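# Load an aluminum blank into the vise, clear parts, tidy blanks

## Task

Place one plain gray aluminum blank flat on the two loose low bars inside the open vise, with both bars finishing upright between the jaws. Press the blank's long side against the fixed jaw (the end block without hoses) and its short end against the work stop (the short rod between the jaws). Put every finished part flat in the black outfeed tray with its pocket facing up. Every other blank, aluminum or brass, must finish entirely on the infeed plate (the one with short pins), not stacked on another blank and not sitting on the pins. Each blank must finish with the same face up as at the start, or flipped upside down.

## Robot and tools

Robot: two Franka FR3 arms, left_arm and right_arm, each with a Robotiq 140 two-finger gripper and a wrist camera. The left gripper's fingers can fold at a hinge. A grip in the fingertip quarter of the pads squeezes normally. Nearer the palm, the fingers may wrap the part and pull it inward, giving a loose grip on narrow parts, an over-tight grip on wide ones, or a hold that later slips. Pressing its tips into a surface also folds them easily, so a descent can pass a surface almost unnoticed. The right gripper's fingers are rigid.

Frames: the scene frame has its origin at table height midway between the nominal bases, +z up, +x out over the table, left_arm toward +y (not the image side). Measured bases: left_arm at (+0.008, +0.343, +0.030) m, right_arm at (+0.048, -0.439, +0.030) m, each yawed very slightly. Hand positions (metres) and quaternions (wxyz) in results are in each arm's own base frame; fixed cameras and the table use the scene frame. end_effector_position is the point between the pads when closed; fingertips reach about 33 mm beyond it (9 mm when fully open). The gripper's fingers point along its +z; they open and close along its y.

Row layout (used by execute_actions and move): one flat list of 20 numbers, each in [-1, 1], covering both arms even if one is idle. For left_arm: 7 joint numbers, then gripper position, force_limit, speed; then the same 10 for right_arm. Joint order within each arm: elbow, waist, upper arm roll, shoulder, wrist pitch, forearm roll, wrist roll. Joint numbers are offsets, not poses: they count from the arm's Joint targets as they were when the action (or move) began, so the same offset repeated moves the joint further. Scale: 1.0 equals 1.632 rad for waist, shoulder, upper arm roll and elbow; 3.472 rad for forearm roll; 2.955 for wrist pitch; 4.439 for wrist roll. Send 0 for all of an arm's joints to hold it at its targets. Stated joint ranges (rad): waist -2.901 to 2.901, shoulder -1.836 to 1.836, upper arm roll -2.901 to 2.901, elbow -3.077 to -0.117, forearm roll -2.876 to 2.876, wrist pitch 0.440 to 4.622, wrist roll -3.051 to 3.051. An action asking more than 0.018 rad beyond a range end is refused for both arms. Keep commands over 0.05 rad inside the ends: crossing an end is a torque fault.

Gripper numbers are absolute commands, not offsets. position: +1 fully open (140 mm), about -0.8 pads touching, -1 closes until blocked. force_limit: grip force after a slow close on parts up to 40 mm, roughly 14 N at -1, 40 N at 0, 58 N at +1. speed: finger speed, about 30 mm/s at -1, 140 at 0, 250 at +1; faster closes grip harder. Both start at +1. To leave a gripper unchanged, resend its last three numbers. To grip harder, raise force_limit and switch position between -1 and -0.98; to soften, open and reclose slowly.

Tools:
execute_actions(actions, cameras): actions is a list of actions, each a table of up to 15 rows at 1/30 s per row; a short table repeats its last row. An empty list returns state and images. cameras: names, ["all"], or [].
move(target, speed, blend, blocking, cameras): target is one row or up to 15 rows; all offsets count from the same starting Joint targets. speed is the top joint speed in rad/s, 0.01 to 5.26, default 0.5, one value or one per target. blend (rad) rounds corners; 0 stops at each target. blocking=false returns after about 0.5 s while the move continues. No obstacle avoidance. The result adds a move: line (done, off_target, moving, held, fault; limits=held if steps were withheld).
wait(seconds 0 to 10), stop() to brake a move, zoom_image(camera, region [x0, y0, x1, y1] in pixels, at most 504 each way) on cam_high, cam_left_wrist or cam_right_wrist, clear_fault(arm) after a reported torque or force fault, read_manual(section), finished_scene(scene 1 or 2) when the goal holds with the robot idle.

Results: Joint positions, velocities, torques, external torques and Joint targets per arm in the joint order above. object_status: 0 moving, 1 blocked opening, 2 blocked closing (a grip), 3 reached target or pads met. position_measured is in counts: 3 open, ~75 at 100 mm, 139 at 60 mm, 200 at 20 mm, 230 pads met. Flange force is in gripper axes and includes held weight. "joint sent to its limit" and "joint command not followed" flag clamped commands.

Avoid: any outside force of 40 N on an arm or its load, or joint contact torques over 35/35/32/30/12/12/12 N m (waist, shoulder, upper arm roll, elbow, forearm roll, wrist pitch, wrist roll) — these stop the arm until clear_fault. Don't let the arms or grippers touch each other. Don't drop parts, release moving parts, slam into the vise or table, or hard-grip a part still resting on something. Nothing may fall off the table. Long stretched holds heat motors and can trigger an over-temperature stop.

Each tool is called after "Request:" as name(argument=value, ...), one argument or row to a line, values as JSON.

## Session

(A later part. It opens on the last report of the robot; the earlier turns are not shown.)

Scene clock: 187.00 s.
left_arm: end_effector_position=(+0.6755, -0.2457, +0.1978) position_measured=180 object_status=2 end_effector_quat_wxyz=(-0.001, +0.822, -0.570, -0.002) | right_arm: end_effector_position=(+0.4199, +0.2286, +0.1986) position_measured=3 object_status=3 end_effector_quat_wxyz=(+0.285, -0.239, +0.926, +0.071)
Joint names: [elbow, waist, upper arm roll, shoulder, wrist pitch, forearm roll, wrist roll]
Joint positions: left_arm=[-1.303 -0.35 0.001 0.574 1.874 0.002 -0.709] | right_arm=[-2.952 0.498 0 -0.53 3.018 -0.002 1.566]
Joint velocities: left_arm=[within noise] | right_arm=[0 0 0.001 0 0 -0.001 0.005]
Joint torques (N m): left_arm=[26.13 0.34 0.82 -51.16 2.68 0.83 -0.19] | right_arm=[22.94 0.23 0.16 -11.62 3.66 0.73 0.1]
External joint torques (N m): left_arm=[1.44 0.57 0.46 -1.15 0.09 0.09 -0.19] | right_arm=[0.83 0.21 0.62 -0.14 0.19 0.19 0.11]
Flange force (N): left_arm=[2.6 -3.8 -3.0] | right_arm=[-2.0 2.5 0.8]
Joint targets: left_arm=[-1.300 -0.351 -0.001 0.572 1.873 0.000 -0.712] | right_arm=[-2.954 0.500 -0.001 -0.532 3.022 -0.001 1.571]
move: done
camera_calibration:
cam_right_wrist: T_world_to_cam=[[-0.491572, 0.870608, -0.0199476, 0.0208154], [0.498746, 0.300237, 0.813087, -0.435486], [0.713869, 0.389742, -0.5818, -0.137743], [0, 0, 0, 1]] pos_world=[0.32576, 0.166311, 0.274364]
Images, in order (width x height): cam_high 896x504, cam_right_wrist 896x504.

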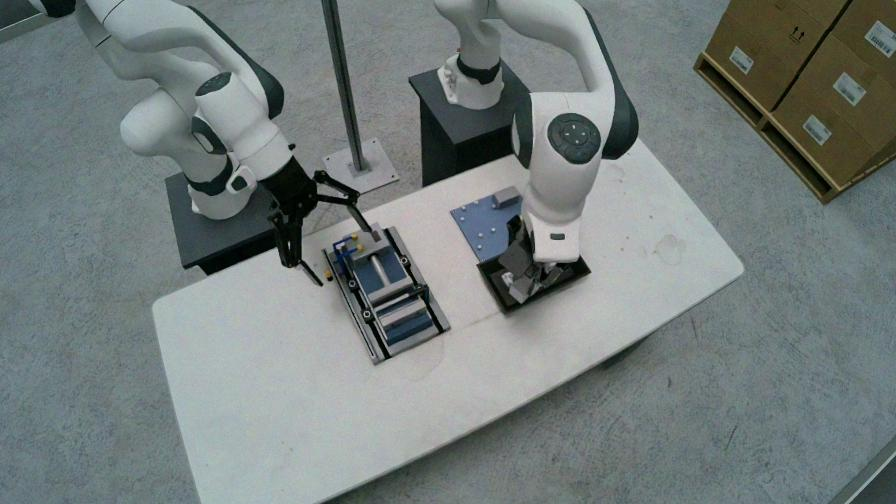

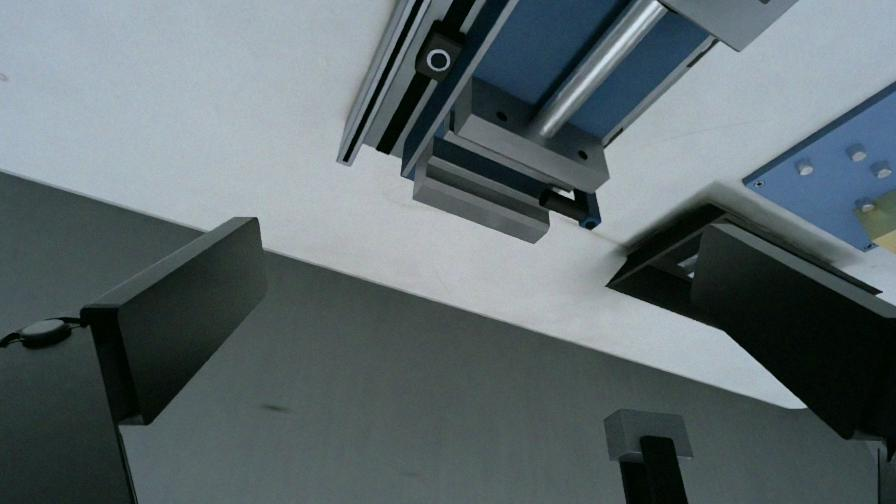

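Request:
zoom_image(
  camera="cam_right_wrist",
  region=[390, 60, 620, 250],
)

Scaled by 2.191 from the camera's 896x504 image, which has a finer 1280x720 frame.

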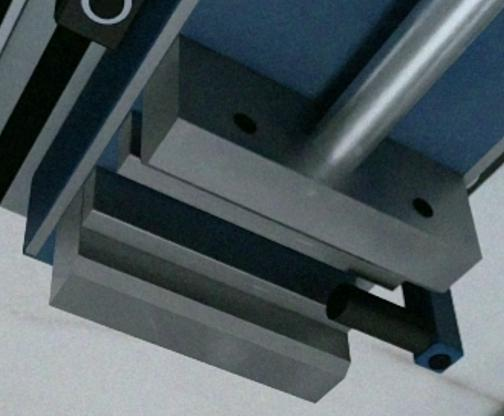

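Request:
zoom_image(
  camera="cam_right_wrist",
  region=[405, 110, 505, 230],
)

Request:
zoom_image(
  camera="cam_right_wrist",
  region=[505, 140, 615, 250],
)

Scaled by 4.200 from the camera's 896x504 image, which has a finer 1280x720 frame.

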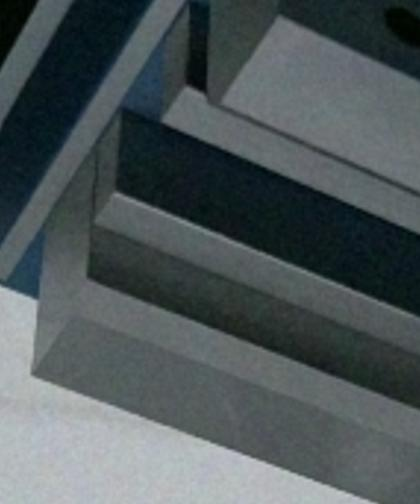

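Scaled by 4.582 from the camera's 896x504 image, which has a finer 1280x720 frame.

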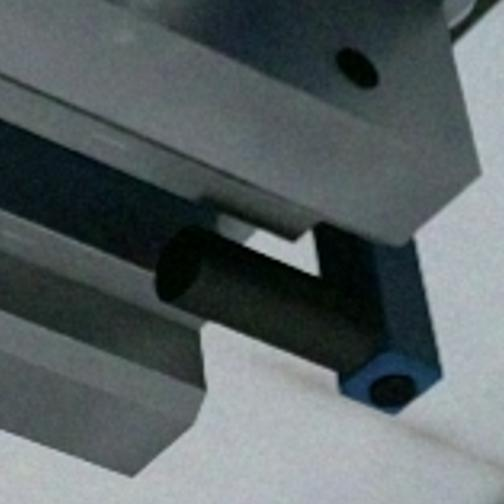

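Request:
move(
  target=[
    [0.2021,-0.2391,0,0.1219,-0.0447,0,-0.0066,-1,-0.5,-1,0,0,0,0,0,0,0,1,1,1],
    [0.1248,-0.2391,0,0.1268,0.0008,0,-0.0066,-1,-0.5,-1,0,0,0,0,0,0,0,1,1,1],
  ],
  speed=[0.5,0.2],
  cameras=["cam_right_wrist","cam_left_wrist","cam_high"],
)

Request:
zoom_image(
  camera="cam_right_wrist",
  region=[390, 60, 620, 290],
)

Request:
zoom_image(
  camera="cam_left_wrist",
  region=[330, 60, 560, 290],
)

Scene clock: 215.63 s.
left_arm: end_effector_position=(+0.5578, -0.5124, +0.1415) position_measured=180 object_status=2 end_effector_quat_wxyz=(+0.000, +0.705, -0.709, -0.004) | right_arm: end_effector_position=(+0.4199, +0.2286, +0.1986) position_measured=3 object_status=3 end_effector_quat_wxyz=(+0.285, -0.238, +0.926, +0.072)
Joint names: [elbow, waist, upper arm roll, shoulder, wrist pitch, forearm roll, wrist roll]
Joint positions: left_arm=[-1.097 -0.742 -0.002 0.783 1.871 0.002 -0.738] | right_arm=[-2.952 0.498 0 -0.53 3.018 -0.002 1.568]
Joint velocities: left_arm=[0 0 -0.001 -0.001 0.005 0 0] | right_arm=[within noise]
Joint torques (N m): left_arm=[25.43 0.25 1.19 -55.95 3.1 0.81 -0.23] | right_arm=[22.95 0.14 0.2 -11.68 3.66 0.74 0.03]
External joint torques (N m): left_arm=[0.79 0.63 0.78 -1.49 0.52 0.07 -0.24] | right_arm=[0.85 0.15 0.69 -0.22 0.19 0.19 0.05]
Flange force (N): left_arm=[-2.2 1.6 -0.9] | right_arm=[-1.9 2.5 0.4]
Joint targets: left_arm=[-1.096 -0.741 -0.001 0.779 1.875 0.000 -0.742] | right_arm=[-2.954 0.500 -0.001 -0.532 3.022 -0.001 1.571]
move: done
camera_calibration:
cam_left_wrist: T_world_to_cam=[[-0.999953, 0.00657938, 0.00718124, 0.567101], [0.0086513, 0.938702, 0.344622, 0.435492], [-0.00447364, 0.344668, -0.938714, 0.454846], [0, 0, 0, 1]] pos_world=[0.565341, -0.569299, 0.272818]
cam_right_wrist: T_world_to_cam=[[-0.490213, 0.871397, -0.0189261, 0.01983], [0.499619, 0.298726, 0.813108, -0.435504], [0.714193, 0.38914, -0.581805, -0.137715], [0, 0, 0, 1]] pos_world=[0.325662, 0.166407, 0.274364]

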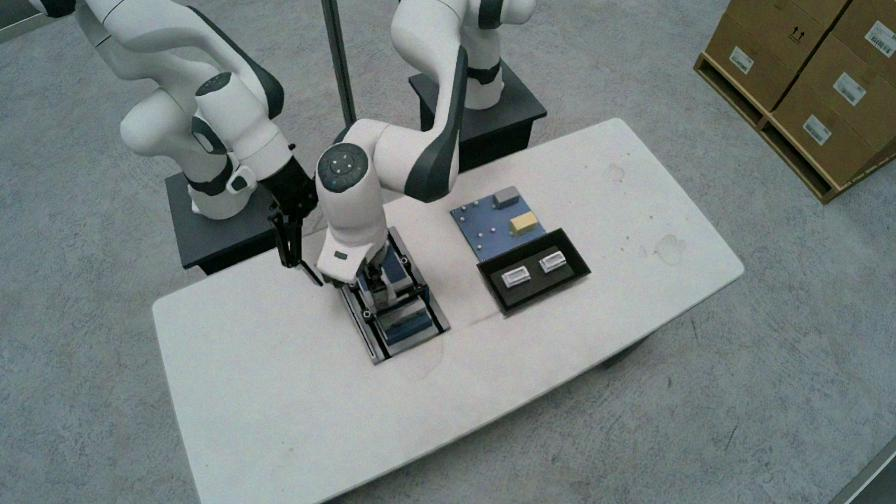

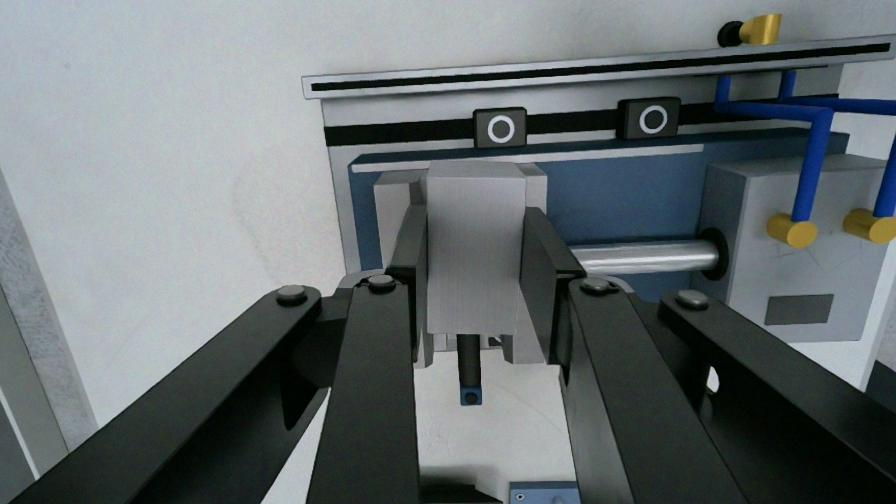

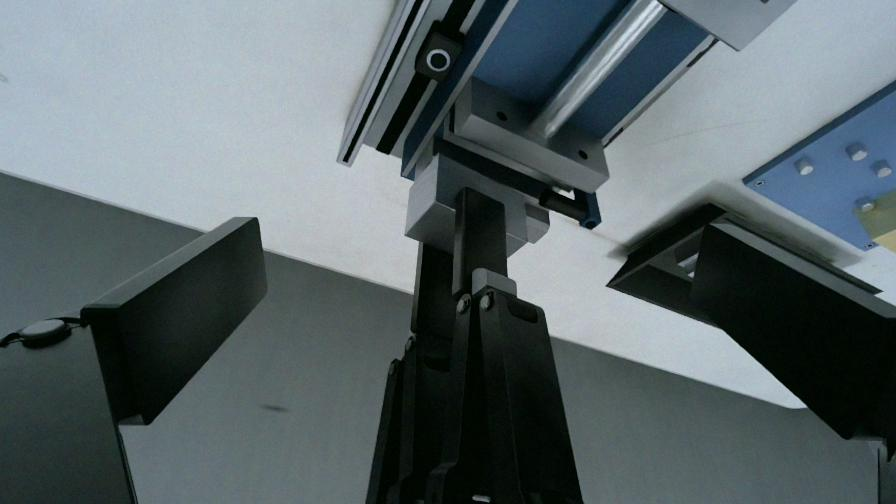

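Scaled by 2.191 from the camera's 896x504 image, which has a finer 1280x720 frame.

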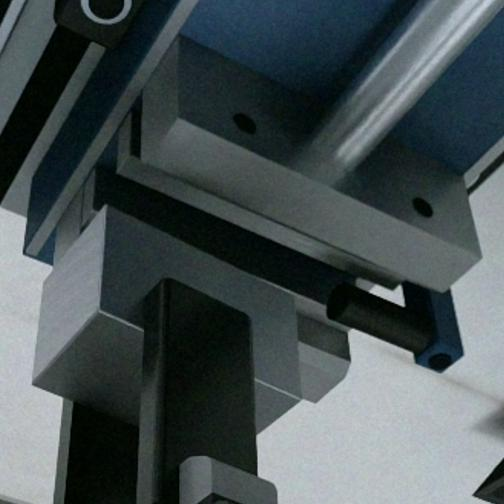

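Scaled by 2.191 from the camera's 896x504 image, which has a finer 1280x720 frame.

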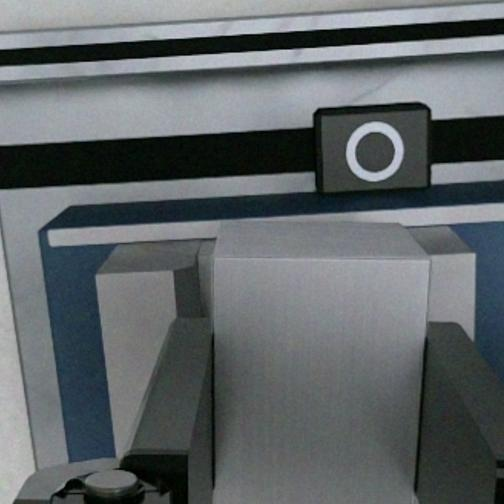

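Request:
move(
  target=[-0.0006,0.002,0,0.0153,0.0088,0,0.001,-1,-0.5,-1,0,0,0,0,0,0,0,1,1,1],
  speed=0.1,
  cameras=["cam_right_wrist","cam_left_wrist"],
)

Request:
zoom_image(
  camera="cam_right_wrist",
  region=[400, 90, 620, 270],
)

Request:
zoom_image(
  camera="cam_left_wrist",
  region=[360, 130, 560, 430],
)

Scene clock: 223.57 s.
left_arm: end_effector_position=(+0.5613, -0.5130, +0.1250) position_measured=180 object_status=2 end_effector_quat_wxyz=(+0.000, +0.706, -0.708, -0.004) | right_arm: end_effector_position=(+0.4199, +0.2286, +0.1986) position_measured=3 object_status=3 end_effector_quat_wxyz=(+0.285, -0.238, +0.926, +0.072)
Joint names: [elbow, waist, upper arm roll, shoulder, wrist pitch, forearm roll, wrist roll]
Joint positions: left_arm=[-1.098 -0.74 -0.002 0.806 1.897 0.002 -0.738] | right_arm=[-2.952 0.498 0 -0.53 3.018 -0.002 1.568]
Joint velocities: left_arm=[-0.002 0 0.001 0.001 0.004 -0.001 -0.001] | right_arm=[within noise]
Joint torques (N m): left_arm=[25.78 0.63 1.17 -56.4 3.09 0.82 0] | right_arm=[22.9 0.12 0.18 -11.72 3.65 0.73 0.09]
External joint torques (N m): left_arm=[1.13 0.75 0.6 -1.49 0.49 0.08 0] | right_arm=[0.89 0.12 0.67 -0.29 0.2 0.19 0.11]
Flange force (N): left_arm=[-0.4 -1.0 -1.6] | right_arm=[-1.9 2.6 0.1]
Joint targets: left_arm=[-1.097 -0.738 -0.001 0.804 1.901 0.000 -0.737] | right_arm=[-2.954 0.500 -0.001 -0.532 3.022 -0.001 1.571]
move: done
camera_calibration:
cam_left_wrist: T_world_to_cam=[[-0.99997, 0.0040377, 0.00657164, 0.569547], [0.00605218, 0.938938, 0.344032, 0.443352], [-0.00478126, 0.344062, -0.938935, 0.439529], [0, 0, 0, 1]] pos_world=[0.568949, -0.569805, 0.256418]
cam_right_wrist: T_world_to_cam=[[-0.490213, 0.871397, -0.0189261, 0.01983], [0.499619, 0.298726, 0.813108, -0.435504], [0.714193, 0.38914, -0.581805, -0.137715], [0, 0, 0, 1]] pos_world=[0.325662, 0.166407, 0.274364]
Images, in order (width x height): cam_left_wrist 896x504, cam_right_wrist 896x504.

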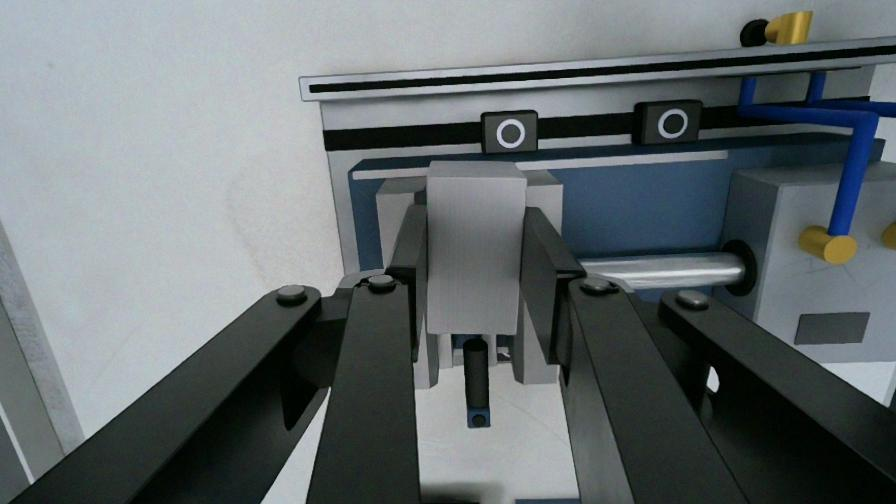

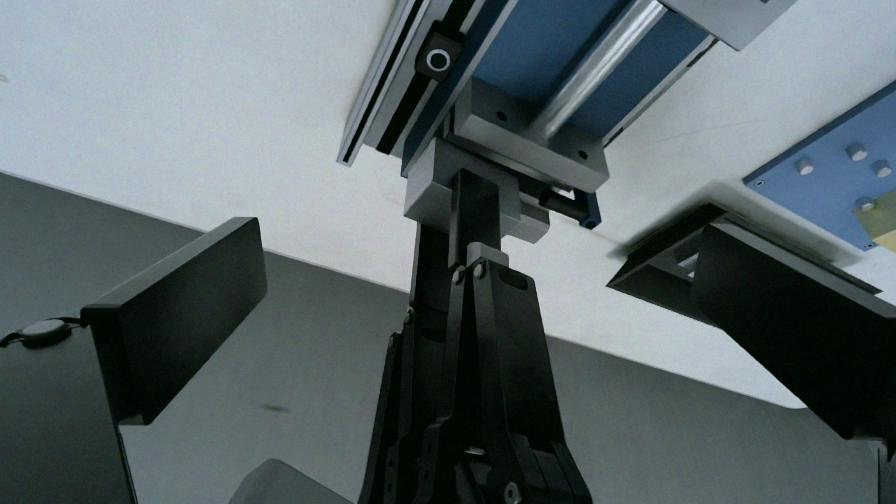

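Scaled by 2.291 from the camera's 896x504 image, which has a finer 1280x720 frame.

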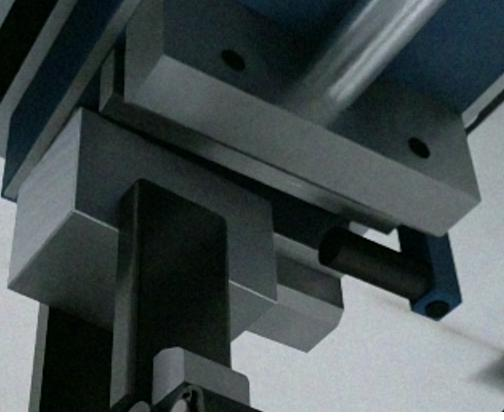

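Scaled by 1.680 from the camera's 896x504 image, which has a finer 1280x720 frame.

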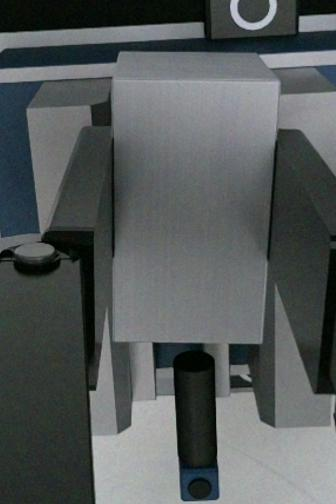

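Request:
execute_actions(
  actions=[
    [[-0.00166,0,0,0.00085,0.00139,0,0,-1,-0.5,-1,0,0,0,0,0,0,0,1,1,1]],
    [[-0.00166,0,0,0.00085,0.00139,0,0,-1,-0.5,-1,0,0,0,0,0,0,0,1,1,1]],
    [[-0.00166,0,0,0.00085,0.00139,0,0,-1,-0.5,-1,0,0,0,0,0,0,0,1,1,1]],
    [[-0.00166,0,0,0.00085,0.00139,0,0,-1,-0.5,-1,0,0,0,0,0,0,0,1,1,1]],
  ],
  cameras=["cam_right_wrist"],
)

Request:
zoom_image(
  camera="cam_right_wrist",
  region=[400, 90, 620, 270],
)

Scene clock: 239.80 s.
left_arm: end_effector_position=(+0.5618, -0.5135, +0.1180) position_measured=180 object_status=2 end_effector_quat_wxyz=(+0.000, +0.706, -0.708, -0.003) | right_arm: end_effector_position=(+0.4199, +0.2286, +0.1986) position_measured=3 object_status=3 end_effector_quat_wxyz=(+0.285, -0.238, +0.926, +0.072)
Joint names: [elbow, waist, upper arm roll, shoulder, wrist pitch, forearm roll, wrist roll]
Joint positions: left_arm=[-1.109 -0.74 -0.002 0.811 1.914 0.002 -0.738] | right_arm=[-2.952 0.498 0 -0.53 3.018 -0.002 1.568]
Joint torques (N m): left_arm=[25.43 0.66 1.22 -56.13 3.17 0.82 -0.04] | right_arm=[22.97 0.21 0.22 -11.68 3.62 0.72 0.08]
External joint torques (N m): left_arm=[0.76 0.97 0.74 -1.05 0.57 0.08 -0.04] | right_arm=[0.88 0.24 0.73 -0.22 0.16 0.18 0.09]
External joint torques at the end of the 1st action: left_arm=[0.78 1.13 0.82 -1.16 0.54 0.09 0.02] | right_arm=[0.94 0.2 0.66 -0.3 0.21 0.2 0.17]
External joint torques at the end of the 2nd action: left_arm=[0.72 0.98 0.75 -1.16 0.44 0.09 0] | right_arm=[0.86 0.15 0.7 -0.24 0.2 0.19 0.05]
External joint torques at the end of the 3rd action: left_arm=[0.86 0.64 0.55 -1.23 0.46 0.05 0.01] | right_arm=[0.95 0.18 0.65 -0.34 0.19 0.19 0.12]
Flange force (N): left_arm=[-1.4 -0.2 -0.6] | right_arm=[-2.1 2.8 0.3]
Flange force at the end of the 1st action (N): left_arm=[-1.9 -0.2 -0.7] | right_arm=[-2.0 2.8 0.2]
Flange force at the end of the 2nd action (N): left_arm=[-1.8 0.0 -0.9] | right_arm=[-1.9 2.6 0.3]
Flange force at the end of the 3rd action (N): left_arm=[-0.9 -0.3 -1.1] | right_arm=[-2.0 2.6 -0.1]
Joint targets: left_arm=[-1.108 -0.738 -0.001 0.810 1.917 0.000 -0.737] | right_arm=[-2.954 0.500 -0.001 -0.532 3.022 -0.001 1.571]
Step readings (joint positions of left_arm | right_arm; steps 1 to 15: 1st action; 16 to 30: 2nd action; 31 to 45: 3rd action; 46 to 60: 4th action):
0: [-1.098 -0.740 -0.002 0.806 1.897 0.002 -0.738] | [-2.952 0.498 0.000 -0.530 3.018 -0.002 1.568]
1: [-1.099 -0.740 -0.002 0.806 1.898 0.002 -0.738] | [-2.952 0.498 0.000 -0.530 3.018 -0.002 1.568]
2: [-1.099 -0.740 -0.002 0.806 1.898 0.002 -0.738] | [-2.952 0.498 0.000 -0.530 3.018 -0.002 1.568]
4: [-1.100 -0.740 -0.002 0.806 1.899 0.002 -0.738] | [-2.952 0.498 0.000 -0.530 3.018 -0.002 1.568]
8: [-1.100 -0.740 -0.002 0.807 1.900 0.002 -0.738] | [-2.952 0.498 0.000 -0.530 3.018 -0.002 1.568]
15: [-1.100 -0.740 -0.002 0.807 1.901 0.002 -0.738] | [-2.952 0.498 0.000 -0.530 3.018 -0.002 1.568]
16: [-1.101 -0.740 -0.002 0.807 1.902 0.002 -0.738] | [-2.952 0.498 0.000 -0.530 3.018 -0.002 1.568]
17: [-1.101 -0.740 -0.002 0.807 1.902 0.002 -0.738] | [-2.952 0.498 0.000 -0.530 3.018 -0.002 1.568]
19: [-1.102 -0.740 -0.002 0.807 1.903 0.002 -0.738] | [-2.952 0.498 0.000 -0.530 3.018 -0.002 1.568]
23: [-1.103 -0.740 -0.002 0.808 1.904 0.002 -0.738] | [-2.952 0.498 0.000 -0.530 3.018 -0.002 1.568]
30: [-1.103 -0.740 -0.002 0.808 1.905 0.002 -0.738] | [-2.952 0.498 0.000 -0.530 3.018 -0.002 1.568]
31: [-1.103 -0.740 -0.002 0.808 1.906 0.002 -0.738] | [-2.952 0.498 0.000 -0.530 3.018 -0.002 1.568]
32: [-1.104 -0.740 -0.002 0.808 1.906 0.002 -0.738] | [-2.952 0.498 0.000 -0.530 3.018 -0.002 1.568]
34: [-1.105 -0.740 -0.002 0.809 1.907 0.002 -0.738] | [-2.952 0.498 0.000 -0.530 3.018 -0.002 1.568]
38: [-1.106 -0.740 -0.002 0.810 1.909 0.002 -0.738] | [-2.952 0.498 0.000 -0.530 3.018 -0.002 1.568]
45: [-1.106 -0.740 -0.002 0.810 1.909 0.002 -0.738] | [-2.952 0.498 0.000 -0.530 3.018 -0.002 1.568]
46: [-1.106 -0.740 -0.002 0.810 1.910 0.002 -0.738] | [-2.952 0.498 0.000 -0.530 3.018 -0.002 1.568]
47: [-1.107 -0.740 -0.002 0.810 1.910 0.002 -0.738] | [-2.952 0.498 0.000 -0.530 3.018 -0.002 1.568]
49: [-1.108 -0.740 -0.002 0.810 1.912 0.002 -0.738] | [-2.952 0.498 0.000 -0.530 3.018 -0.002 1.568]
53: [-1.109 -0.740 -0.002 0.811 1.913 0.002 -0.738] | [-2.952 0.498 0.000 -0.530 3.018 -0.002 1.568]
60: [-1.109 -0.740 -0.002 0.811 1.913 0.002 -0.738] | [-2.952 0.498 0.000 -0.530 3.018 -0.002 1.568]
camera_calibration:
cam_right_wrist: T_world_to_cam=[[-0.490213, 0.871397, -0.0189261, 0.01983], [0.499619, 0.298726, 0.813108, -0.435504], [0.714193, 0.38914, -0.581805, -0.137715], [0, 0, 0, 1]] pos_world=[0.325662, 0.166407, 0.274364]
Images, in order (width x height): cam_right_wrist 896x504.

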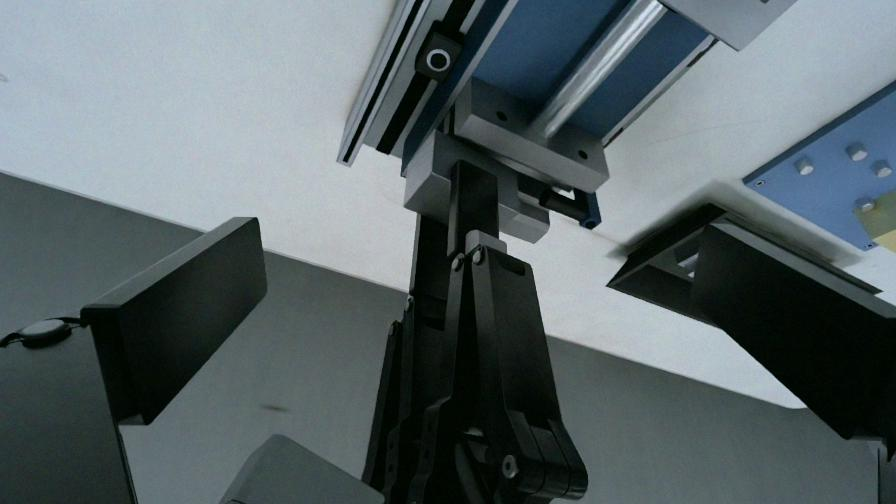

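Scaled by 2.291 from the camera's 896x504 image, which has a finer 1280x720 frame.

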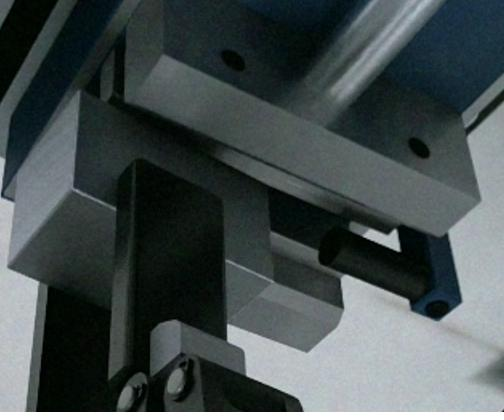

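Request:
execute_actions(
  actions=[
    [[-0.00166,0,0,0.00085,0.00139,0,0,-1,-0.5,-1,0,0,0,0,0,0,0,1,1,1]],
    [[-0.00166,0,0,0.00085,0.00139,0,0,-1,-0.5,-1,0,0,0,0,0,0,0,1,1,1]],
    [[-0.00166,0,0,0.00085,0.00139,0,0,-1,-0.5,-1,0,0,0,0,0,0,0,1,1,1]],
    [[-0.00166,0,0,0.00085,0.00139,0,0,-1,-0.5,-1,0,0,0,0,0,0,0,1,1,1]],
  ],
  cameras=["cam_right_wrist","cam_left_wrist"],
)

Request:
zoom_image(
  camera="cam_right_wrist",
  region=[400, 90, 620, 270],
)

Request:
zoom_image(
  camera="cam_left_wrist",
  region=[360, 130, 600, 470],
)

Scene clock: 245.70 s.
left_arm: end_effector_position=(+0.5617, -0.5134, +0.1100) position_measured=180 object_status=2 end_effector_quat_wxyz=(+0.000, +0.706, -0.708, -0.003) | right_arm: end_effector_position=(+0.4199, +0.2286, +0.1986) position_measured=3 object_status=3 end_effector_quat_wxyz=(+0.285, -0.238, +0.926, +0.072)
Joint names: [elbow, waist, upper arm roll, shoulder, wrist pitch, forearm roll, wrist roll]
Joint positions: left_arm=[-1.119 -0.74 -0.002 0.817 1.93 0.002 -0.738] | right_arm=[-2.952 0.498 0 -0.53 3.018 -0.002 1.568]
Joint torques (N m): left_arm=[25.35 0.62 1.19 -56.17 3.09 0.79 0.02] | right_arm=[22.95 0.19 0.2 -11.7 3.66 0.74 0.07]
External joint torques (N m): left_arm=[0.53 0.7 0.58 -0.7 0.46 0.05 0.02] | right_arm=[0.92 0.19 0.68 -0.3 0.21 0.2 0.09]
External joint torques at the end of the 1st action: left_arm=[0.68 1.15 0.82 -1.05 0.57 0.08 -0.01] | right_arm=[0.87 0.17 0.71 -0.29 0.21 0.19 0.14]
External joint torques at the end of the 2nd action: left_arm=[0.54 0.94 0.73 -0.71 0.51 0.08 0.01] | right_arm=[0.92 0.15 0.7 -0.28 0.2 0.19 0.07]
External joint torques at the end of the 3rd action: left_arm=[0.71 0.92 0.7 -1.01 0.48 0.07 0.04] | right_arm=[0.93 0.11 0.66 -0.21 0.19 0.2 0.14]
Flange force (N): left_arm=[-1.1 -0.2 -0.3] | right_arm=[-2.0 2.6 0.2]
Flange force at the end of the 1st action (N): left_arm=[-2.1 0.1 -0.5] | right_arm=[-1.8 2.9 0.1]
Flange force at the end of the 2nd action (N): left_arm=[-1.5 -0.3 -0.2] | right_arm=[-2.0 2.6 0.2]
Flange force at the end of the 3rd action (N): left_arm=[-1.4 -0.4 -0.7] | right_arm=[-2.2 2.7 0.5]
Joint targets: left_arm=[-1.119 -0.738 -0.001 0.815 1.934 0.000 -0.737] | right_arm=[-2.954 0.500 -0.001 -0.532 3.022 -0.001 1.571]
Step readings (joint positions of left_arm | right_arm; steps 1 to 15: 1st action; 16 to 30: 2nd action; 31 to 45: 3rd action; 46 to 60: 4th action):
0: [-1.109 -0.740 -0.002 0.811 1.914 0.002 -0.738] | [-2.952 0.498 0.000 -0.530 3.018 -0.002 1.568]
1: [-1.109 -0.740 -0.002 0.811 1.914 0.002 -0.738] | [-2.952 0.498 0.000 -0.530 3.018 -0.002 1.568]
2: [-1.109 -0.740 -0.002 0.811 1.915 0.002 -0.738] | [-2.952 0.498 0.000 -0.530 3.018 -0.002 1.568]
4: [-1.110 -0.740 -0.002 0.812 1.916 0.002 -0.738] | [-2.952 0.498 0.000 -0.530 3.018 -0.002 1.568]
8: [-1.111 -0.740 -0.002 0.812 1.917 0.002 -0.738] | [-2.952 0.498 0.000 -0.530 3.018 -0.002 1.568]
15: [-1.111 -0.740 -0.002 0.813 1.918 0.002 -0.738] | [-2.952 0.498 0.000 -0.530 3.018 -0.002 1.568]
16: [-1.111 -0.740 -0.002 0.813 1.918 0.002 -0.738] | [-2.952 0.498 0.000 -0.530 3.018 -0.002 1.568]
17: [-1.112 -0.740 -0.002 0.813 1.919 0.002 -0.738] | [-2.952 0.498 0.000 -0.530 3.018 -0.002 1.568]
19: [-1.113 -0.740 -0.002 0.813 1.920 0.002 -0.738] | [-2.952 0.498 0.000 -0.530 3.018 -0.002 1.568]
23: [-1.114 -0.740 -0.002 0.814 1.921 0.002 -0.738] | [-2.952 0.498 0.000 -0.530 3.018 -0.002 1.568]
30: [-1.114 -0.740 -0.002 0.814 1.922 0.002 -0.738] | [-2.952 0.498 0.000 -0.530 3.018 -0.002 1.568]
31: [-1.114 -0.740 -0.002 0.814 1.922 0.002 -0.738] | [-2.952 0.498 0.000 -0.530 3.018 -0.002 1.568]
32: [-1.115 -0.740 -0.002 0.814 1.923 0.002 -0.738] | [-2.952 0.498 0.000 -0.530 3.018 -0.002 1.568]
34: [-1.116 -0.740 -0.002 0.814 1.924 0.002 -0.738] | [-2.952 0.498 0.000 -0.530 3.018 -0.002 1.568]
38: [-1.117 -0.740 -0.002 0.815 1.925 0.002 -0.738] | [-2.952 0.498 0.000 -0.530 3.018 -0.002 1.568]
45: [-1.117 -0.740 -0.002 0.815 1.926 0.002 -0.738] | [-2.952 0.498 0.000 -0.530 3.018 -0.002 1.568]
46: [-1.117 -0.740 -0.002 0.815 1.926 0.002 -0.738] | [-2.952 0.498 0.000 -0.530 3.018 -0.002 1.568]
47: [-1.117 -0.740 -0.002 0.815 1.927 0.002 -0.738] | [-2.952 0.498 0.000 -0.530 3.018 -0.002 1.568]
49: [-1.118 -0.740 -0.002 0.816 1.928 0.002 -0.738] | [-2.952 0.498 0.000 -0.530 3.018 -0.002 1.568]
53: [-1.119 -0.740 -0.002 0.817 1.929 0.002 -0.738] | [-2.952 0.498 0.000 -0.530 3.018 -0.002 1.568]
60: [-1.119 -0.740 -0.002 0.817 1.930 0.002 -0.738] | [-2.952 0.498 0.000 -0.530 3.018 -0.002 1.568]
camera_calibration:
cam_left_wrist: T_world_to_cam=[[-0.999979, 0.00405296, 0.00507953, 0.570224], [0.00554845, 0.939417, 0.342733, 0.449575], [-0.00338272, 0.342753, -0.939419, 0.424091], [0, 0, 0, 1]] pos_world=[0.569152, -0.570008, 0.241419]
cam_right_wrist: T_world_to_cam=[[-0.490213, 0.871397, -0.0189261, 0.01983], [0.499619, 0.298726, 0.813108, -0.435504], [0.714193, 0.38914, -0.581805, -0.137715], [0, 0, 0, 1]] pos_world=[0.325662, 0.166407, 0.274364]
Images, in order (width x height): cam_left_wrist 896x504, cam_right_wrist 896x504.

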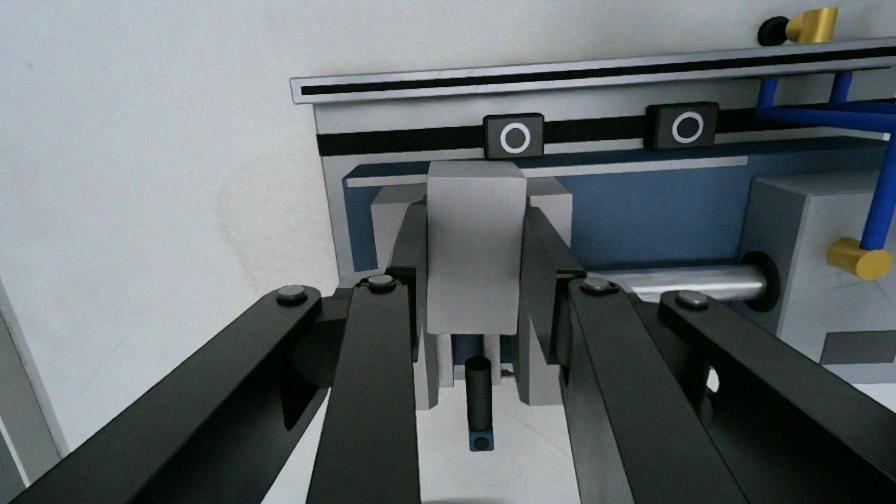

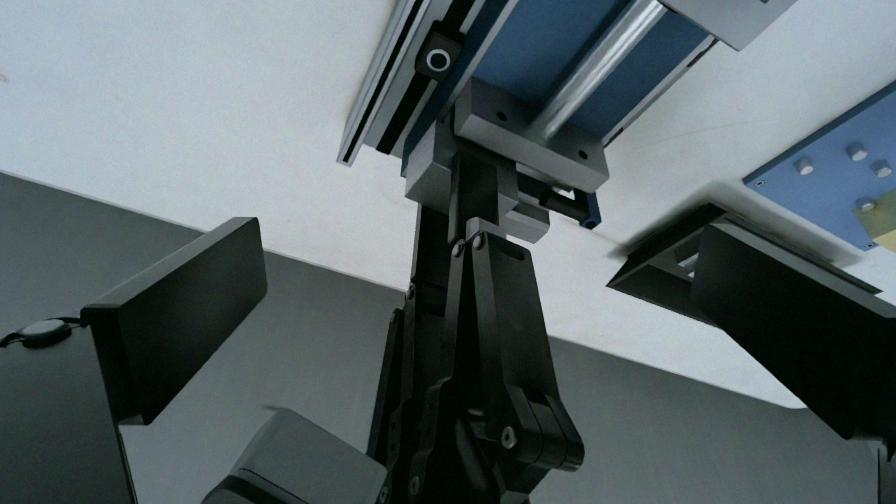

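Scaled by 2.291 from the camera's 896x504 image, which has a finer 1280x720 frame.

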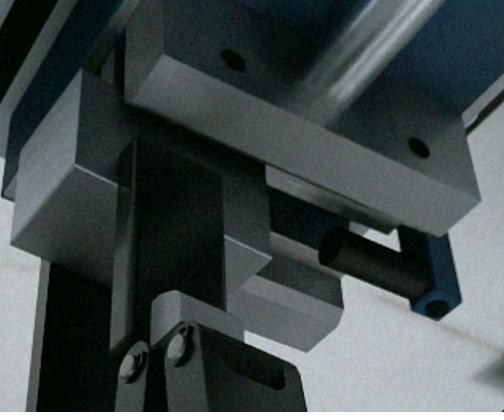

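Scaled by 1.482 from the camera's 896x504 image, which has a finer 1280x720 frame.

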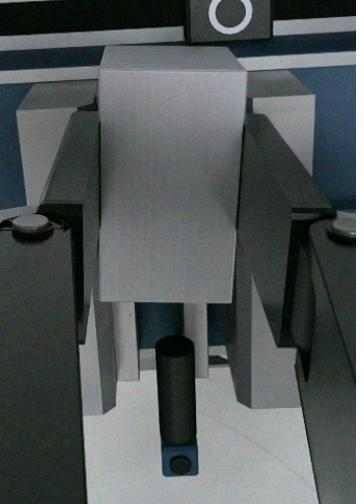

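Request:
execute_actions(
  actions=[
    [[-0.00166,0,0,0.00085,0.00139,0,0,-1,-0.5,-1,0,0,0,0,0,0,0,1,1,1]],
    [[-0.00166,0,0,0.00085,0.00139,0,0,-1,-0.5,-1,0,0,0,0,0,0,0,1,1,1]],
    [[-0.00166,0,0,0.00085,0.00139,0,0,-1,-0.5,-1,0,0,0,0,0,0,0,1,1,1]],
    [[-0.00166,0,0,0.00085,0.00139,0,0,-1,-0.5,-1,0,0,0,0,0,0,0,1,1,1]],
  ],
  cameras=["cam_right_wrist"],
)

Request:
zoom_image(
  camera="cam_right_wrist",
  region=[400, 90, 620, 270],
)

Scene clock: 251.50 s.
left_arm: end_effector_position=(+0.5620, -0.5136, +0.1055) position_measured=180 object_status=2 end_effector_quat_wxyz=(+0.000, +0.706, -0.708, -0.002) | right_arm: end_effector_position=(+0.4199, +0.2286, +0.1986) position_measured=3 object_status=3 end_effector_quat_wxyz=(+0.285, -0.238, +0.926, +0.072)
Joint names: [elbow, waist, upper arm roll, shoulder, wrist pitch, forearm roll, wrist roll]
Joint positions: left_arm=[-1.127 -0.74 -0.002 0.819 1.942 0.002 -0.738] | right_arm=[-2.952 0.498 0 -0.53 3.018 -0.002 1.568]
Joint torques (N m): left_arm=[23.46 0.59 1.23 -52.91 3.79 0.86 -0.05] | right_arm=[22.97 0.21 0.15 -11.68 3.67 0.73 0.08]
External joint torques (N m): left_arm=[-1.13 0.95 0.8 2.2 1.19 0.13 -0.05] | right_arm=[0.86 0.24 0.67 -0.27 0.2 0.18 0.1]
External joint torques at the end of the 1st action: left_arm=[0.68 1 0.73 -1.12 0.49 0.09 0.02] | right_arm=[0.85 0.28 0.68 -0.26 0.19 0.19 0.16]
External joint torques at the end of the 2nd action: left_arm=[0.77 0.89 0.69 -1.1 0.56 0.05 0.04] | right_arm=[0.83 0.15 0.56 -0.28 0.22 0.2 0.13]
External joint torques at the end of the 3rd action: left_arm=[-0.11 0.77 0.63 0.2 0.69 0.13 0] | right_arm=[0.85 0.19 0.64 -0.28 0.2 0.19 0.13]
Flange force (N): left_arm=[-3.0 1.6 5.5] | right_arm=[-1.9 2.6 0.2]
Flange force at the end of the 1st action (N): left_arm=[-2.0 0.2 -0.7] | right_arm=[-1.8 2.8 0.2]
Flange force at the end of the 2nd action (N): left_arm=[-1.5 -0.2 -0.7] | right_arm=[-1.7 2.3 0.2]
Flange force at the end of the 3rd action (N): left_arm=[-2.4 1.2 1.7] | right_arm=[-1.8 2.6 0.1]
Joint targets: left_arm=[-1.130 -0.738 -0.001 0.821 1.950 0.000 -0.737] | right_arm=[-2.954 0.500 -0.001 -0.532 3.022 -0.001 1.571]
Step readings (joint positions of left_arm | right_arm; steps 1 to 15: 1st action; 16 to 30: 2nd action; 31 to 45: 3rd action; 46 to 60: 4th action):
0: [-1.119 -0.740 -0.002 0.817 1.930 0.002 -0.738] | [-2.952 0.498 0.000 -0.530 3.018 -0.002 1.568]
1: [-1.120 -0.740 -0.002 0.817 1.930 0.002 -0.738] | [-2.952 0.498 0.000 -0.530 3.018 -0.002 1.568]
2: [-1.120 -0.740 -0.002 0.817 1.931 0.002 -0.738] | [-2.952 0.498 0.000 -0.530 3.018 -0.002 1.568]
4: [-1.121 -0.740 -0.002 0.817 1.932 0.002 -0.738] | [-2.952 0.498 0.000 -0.530 3.018 -0.002 1.568]
8: [-1.122 -0.740 -0.002 0.818 1.933 0.002 -0.738] | [-2.952 0.498 0.000 -0.530 3.018 -0.002 1.568]
15: [-1.122 -0.740 -0.002 0.818 1.934 0.002 -0.738] | [-2.952 0.498 0.000 -0.530 3.018 -0.002 1.568]
16: [-1.122 -0.740 -0.002 0.818 1.934 0.002 -0.738] | [-2.952 0.498 0.000 -0.530 3.018 -0.002 1.568]
17: [-1.123 -0.740 -0.002 0.818 1.935 0.002 -0.738] | [-2.952 0.498 0.000 -0.530 3.018 -0.002 1.568]
19: [-1.124 -0.740 -0.002 0.819 1.936 0.002 -0.738] | [-2.952 0.498 0.000 -0.530 3.018 -0.002 1.568]
23: [-1.125 -0.740 -0.002 0.819 1.937 0.002 -0.738] | [-2.952 0.498 0.000 -0.530 3.018 -0.002 1.568]
30: [-1.125 -0.740 -0.002 0.819 1.938 0.002 -0.738] | [-2.952 0.498 0.000 -0.530 3.018 -0.002 1.568]
31: [-1.125 -0.740 -0.002 0.819 1.938 0.002 -0.738] | [-2.952 0.498 0.000 -0.530 3.018 -0.002 1.568]
32: [-1.126 -0.740 -0.002 0.819 1.939 0.002 -0.738] | [-2.952 0.498 0.000 -0.530 3.018 -0.002 1.568]
34: [-1.126 -0.740 -0.002 0.820 1.940 0.002 -0.738] | [-2.952 0.498 0.000 -0.530 3.018 -0.002 1.568]
38: [-1.126 -0.740 -0.002 0.820 1.941 0.002 -0.738] | [-2.952 0.498 0.000 -0.530 3.018 -0.002 1.568]
45: [-1.126 -0.740 -0.002 0.820 1.941 0.002 -0.738] | [-2.952 0.498 0.000 -0.530 3.018 -0.002 1.568]
46: [-1.126 -0.740 -0.002 0.820 1.942 0.002 -0.738] | [-2.952 0.498 0.000 -0.530 3.018 -0.002 1.568]
47: [-1.127 -0.740 -0.002 0.820 1.942 0.002 -0.738] | [-2.952 0.498 0.000 -0.530 3.018 -0.002 1.568]
49: [-1.127 -0.740 -0.002 0.819 1.942 0.002 -0.738] | [-2.952 0.498 0.000 -0.530 3.018 -0.002 1.568]
53: [-1.127 -0.740 -0.002 0.819 1.942 0.002 -0.738] | [-2.952 0.498 0.000 -0.530 3.018 -0.002 1.568]
60: [-1.127 -0.740 -0.002 0.819 1.942 0.002 -0.738] | [-2.952 0.498 0.000 -0.530 3.018 -0.002 1.568]
camera_calibration:
cam_right_wrist: T_world_to_cam=[[-0.490213, 0.871397, -0.0189261, 0.01983], [0.499619, 0.298726, 0.813108, -0.435504], [0.714193, 0.38914, -0.581805, -0.137715], [0, 0, 0, 1]] pos_world=[0.325662, 0.166407, 0.274364]
Images, in order (width x height): cam_right_wrist 896x504.

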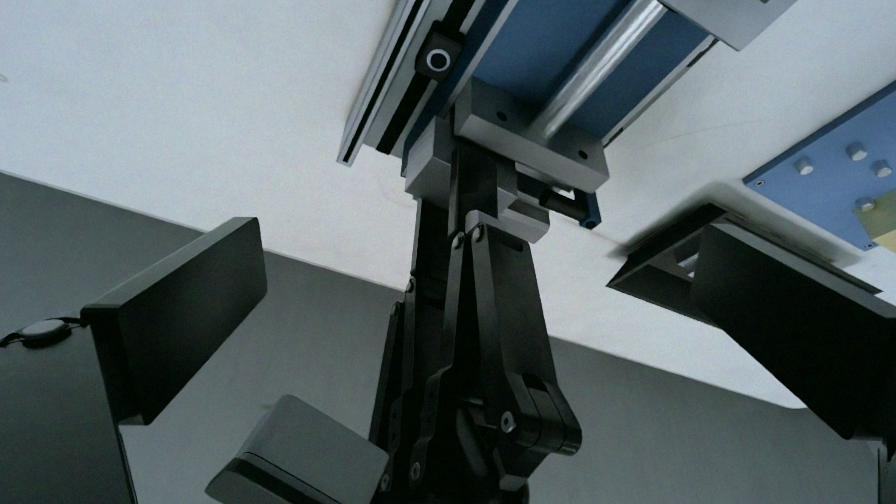

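Scaled by 2.291 from the camera's 896x504 image, which has a finer 1280x720 frame.

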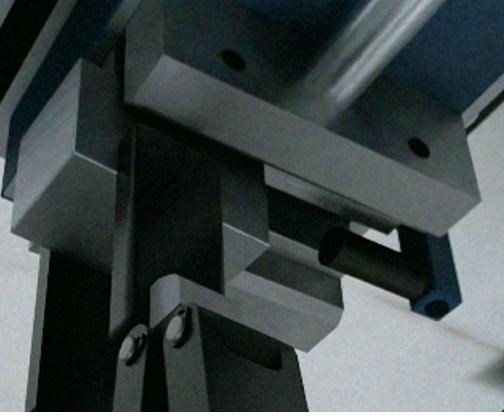

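Request:
move(
  target=[
    [0.00305,0,0,-0.00156,-0.00142,0,0,-1,-0.5,-1,0,0,0,0,0,0,0,1,1,1],
    [-0.0471,0.0089,0,-0.0304,0.0104,0,0.0033,-1,-0.5,-1,0,0,0,0,0,0,0,1,1,1],
  ],
  speed=0.06,
  cameras=["cam_right_wrist","cam_left_wrist"],
)

Request:
zoom_image(
  camera="cam_left_wrist",
  region=[360, 130, 600, 470],
)

Request:
zoom_image(
  camera="cam_right_wrist",
  region=[400, 90, 620, 270],
)

Scene clock: 261.90 s.
left_arm: end_effector_position=(+0.5616, -0.5003, +0.1055) position_measured=180 object_status=2 end_effector_quat_wxyz=(+0.000, +0.707, -0.707, -0.001) | right_arm: end_effector_position=(+0.4199, +0.2286, +0.1986) position_measured=3 object_status=3 end_effector_quat_wxyz=(+0.285, -0.238, +0.926, +0.072)
Joint names: [elbow, waist, upper arm roll, shoulder, wrist pitch, forearm roll, wrist roll]
Joint positions: left_arm=[-1.206 -0.727 -0.002 0.774 1.977 0.002 -0.728] | right_arm=[-2.952 0.498 0 -0.53 3.018 -0.002 1.568]
Joint torques (N m): left_arm=[23.73 1.76 2.19 -54.97 3.17 0.97 0.09] | right_arm=[22.95 0.12 0.19 -11.69 3.67 0.72 0.1]
External joint torques (N m): left_arm=[-0.75 2.08 1.78 -0.83 0.57 0.26 0.09] | right_arm=[1.01 0.12 0.66 -0.39 0.24 0.18 0.12]
Flange force (N): left_arm=[-9.7 6.5 1.2] | right_arm=[-2.0 2.7 -0.1]
Joint targets: left_arm=[-1.207 -0.724 -0.001 0.771 1.981 0.000 -0.722] | right_arm=[-2.954 0.500 -0.001 -0.532 3.022 -0.001 1.571]
move: done
camera_calibration:
cam_left_wrist: T_world_to_cam=[[-0.999995, 0.00158514, 0.00279934, 0.569079], [0.00244414, 0.940153, 0.340744, 0.441152], [-0.00209169, 0.340749, -0.940152, 0.413692], [0, 0, 0, 1]] pos_world=[0.568863, -0.556617, 0.23702]
cam_right_wrist: T_world_to_cam=[[-0.490213, 0.871397, -0.0189261, 0.01983], [0.499619, 0.298726, 0.813108, -0.435504], [0.714193, 0.38914, -0.581805, -0.137715], [0, 0, 0, 1]] pos_world=[0.325662, 0.166407, 0.274364]
Images, in order (width x height): cam_left_wrist 896x504, cam_right_wrist 896x504.

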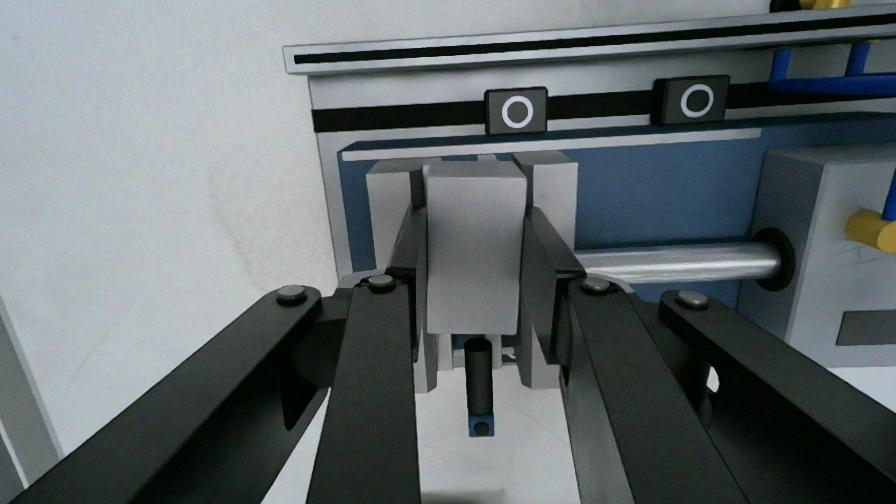

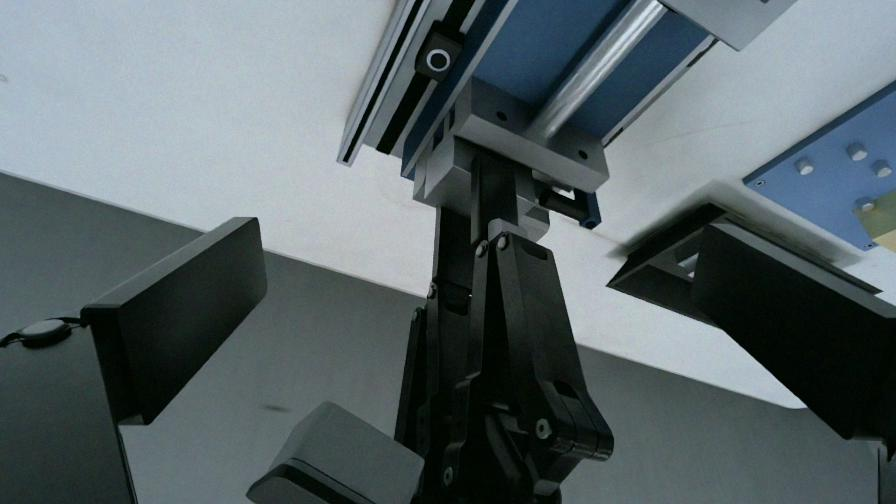

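Scaled by 1.482 from the camera's 896x504 image, which has a finer 1280x720 frame.

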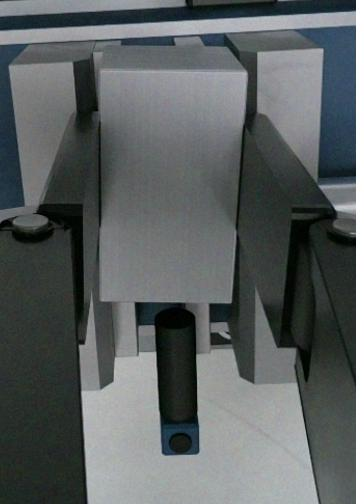

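Scaled by 2.291 from the camera's 896x504 image, which has a finer 1280x720 frame.

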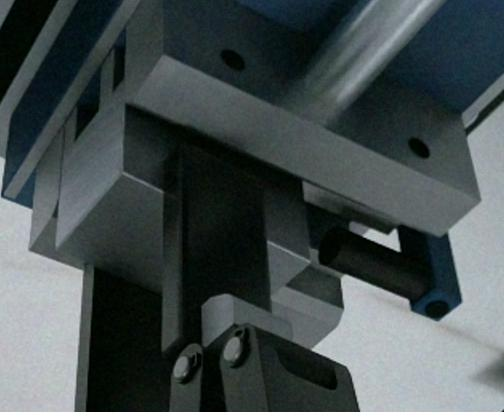

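Request:
execute_actions(
  actions=[
    [[0.00166,0,0,-0.00085,-0.00139,0,0,-1,-0.5,-1,0,0,0,0,0,0,0,1,1,1]],
    [[-0.00669,0.00119,0,-0.00385,0.00157,0,0.00044,-1,-0.5,-1,0,0,0,0,0,0,0,1,1,1]],
    [[-0.00669,0.00119,0,-0.00385,0.00157,0,0.00044,-1,-0.5,-1,0,0,0,0,0,0,0,1,1,1]],
    [[-0.00669,0.00119,0,-0.00385,0.00157,0,0.00044,-1,-0.5,-1,0,0,0,0,0,0,0,1,1,1]],
  ],
)

Scene clock: 272.33 s.
left_arm: end_effector_position=(+0.5614, -0.4927, +0.1055) position_measured=180 object_status=2 end_effector_quat_wxyz=(+0.000, +0.707, -0.707, -0.003) | right_arm: end_effector_position=(+0.4199, +0.2286, +0.1986) position_measured=3 object_status=3 end_effector_quat_wxyz=(+0.285, -0.238, +0.926, +0.072)
Joint names: [elbow, waist, upper arm roll, shoulder, wrist pitch, forearm roll, wrist roll]
Joint positions: left_arm=[-1.237 -0.719 -0.002 0.755 1.986 0.002 -0.721] | right_arm=[-2.952 0.498 0 -0.53 3.018 -0.002 1.568]
Joint torques (N m): left_arm=[25.08 0.8 1.53 -55.57 3.23 0.98 0.17] | right_arm=[22.91 0.18 0.12 -11.67 3.64 0.73 0.04]
External joint torques (N m): left_arm=[0.62 1.1 1.12 -1.78 0.64 0.27 0.17] | right_arm=[0.91 0.16 0.57 -0.27 0.2 0.2 0.06]
External joint torques at the end of the 1st action: left_arm=[0.94 2.08 1.77 -1.47 0.22 0.26 0.2] | right_arm=[0.87 0.23 0.7 -0.21 0.2 0.19 0.16]
External joint torques at the end of the 2nd action: left_arm=[0.46 1.32 0.97 -1.77 0.55 0.21 0.11] | right_arm=[0.88 0.14 0.64 -0.24 0.2 0.21 0.1]
External joint torques at the end of the 3rd action: left_arm=[0.72 1.15 1.1 -1.69 0.61 0.29 0.04] | right_arm=[0.92 0.18 0.73 -0.31 0.22 0.19 0.16]
Flange force (N): left_arm=[-4.7 2.7 -1.0] | right_arm=[-2.0 2.1 0.2]
Flange force at the end of the 1st action (N): left_arm=[-2.3 -2.0 -1.9] | right_arm=[-2.0 2.8 0.5]
Flange force at the end of the 2nd action (N): left_arm=[-5.5 3.3 -1.0] | right_arm=[-2.0 2.5 0.3]
Flange force at the end of the 3rd action (N): left_arm=[-3.8 1.9 -1.1] | right_arm=[-1.9 3.0 0.2]
Joint targets: left_arm=[-1.237 -0.718 -0.001 0.751 1.991 0.000 -0.717] | right_arm=[-2.954 0.500 -0.001 -0.532 3.022 -0.001 1.571]
Step readings (joint positions of left_arm | right_arm; steps 1 to 15: 1st action; 16 to 30: 2nd action; 31 to 45: 3rd action; 46 to 60: 4th action):
0: [-1.206 -0.727 -0.002 0.774 1.977 0.002 -0.727] | [-2.952 0.498 0.000 -0.530 3.018 -0.002 1.568]
1: [-1.206 -0.727 -0.002 0.774 1.977 0.002 -0.727] | [-2.952 0.498 0.000 -0.530 3.018 -0.002 1.568]
2: [-1.206 -0.727 -0.002 0.774 1.977 0.002 -0.727] | [-2.952 0.498 0.000 -0.530 3.018 -0.002 1.568]
4: [-1.206 -0.727 -0.002 0.774 1.977 0.002 -0.727] | [-2.952 0.498 0.000 -0.530 3.018 -0.002 1.568]
8: [-1.206 -0.727 -0.002 0.774 1.977 0.002 -0.727] | [-2.952 0.498 0.000 -0.530 3.018 -0.002 1.568]
15: [-1.206 -0.727 -0.002 0.774 1.977 0.002 -0.727] | [-2.952 0.498 0.000 -0.530 3.018 -0.002 1.568]
16: [-1.207 -0.727 -0.002 0.774 1.977 0.002 -0.727] | [-2.952 0.498 0.000 -0.530 3.018 -0.002 1.568]
17: [-1.209 -0.726 -0.002 0.772 1.977 0.002 -0.727] | [-2.952 0.498 0.000 -0.530 3.018 -0.002 1.568]
19: [-1.213 -0.725 -0.002 0.770 1.977 0.002 -0.726] | [-2.952 0.498 0.000 -0.530 3.018 -0.002 1.568]
23: [-1.215 -0.724 -0.002 0.768 1.978 0.002 -0.725] | [-2.952 0.498 0.000 -0.530 3.018 -0.002 1.568]
30: [-1.215 -0.724 -0.002 0.768 1.978 0.002 -0.725] | [-2.952 0.498 0.000 -0.530 3.018 -0.002 1.568]
31: [-1.216 -0.724 -0.002 0.768 1.978 0.002 -0.725] | [-2.952 0.498 0.000 -0.530 3.018 -0.002 1.568]
32: [-1.219 -0.723 -0.002 0.766 1.979 0.002 -0.724] | [-2.952 0.498 0.000 -0.530 3.018 -0.002 1.568]
34: [-1.223 -0.722 -0.002 0.763 1.980 0.002 -0.724] | [-2.952 0.498 0.000 -0.530 3.018 -0.002 1.568]
38: [-1.225 -0.721 -0.002 0.762 1.981 0.002 -0.723] | [-2.952 0.498 0.000 -0.530 3.018 -0.002 1.568]
45: [-1.226 -0.721 -0.002 0.762 1.982 0.002 -0.723] | [-2.952 0.498 0.000 -0.530 3.018 -0.002 1.568]
46: [-1.227 -0.721 -0.002 0.761 1.982 0.002 -0.723] | [-2.952 0.498 0.000 -0.530 3.018 -0.002 1.568]
47: [-1.230 -0.721 -0.002 0.759 1.983 0.002 -0.722] | [-2.952 0.498 0.000 -0.530 3.018 -0.002 1.568]
49: [-1.234 -0.720 -0.002 0.757 1.985 0.002 -0.722] | [-2.952 0.498 0.000 -0.530 3.018 -0.002 1.568]
53: [-1.236 -0.719 -0.002 0.756 1.986 0.002 -0.721] | [-2.952 0.498 0.000 -0.530 3.018 -0.002 1.568]
60: [-1.237 -0.719 -0.002 0.755 1.986 0.002 -0.721] | [-2.952 0.498 0.000 -0.530 3.018 -0.002 1.568]


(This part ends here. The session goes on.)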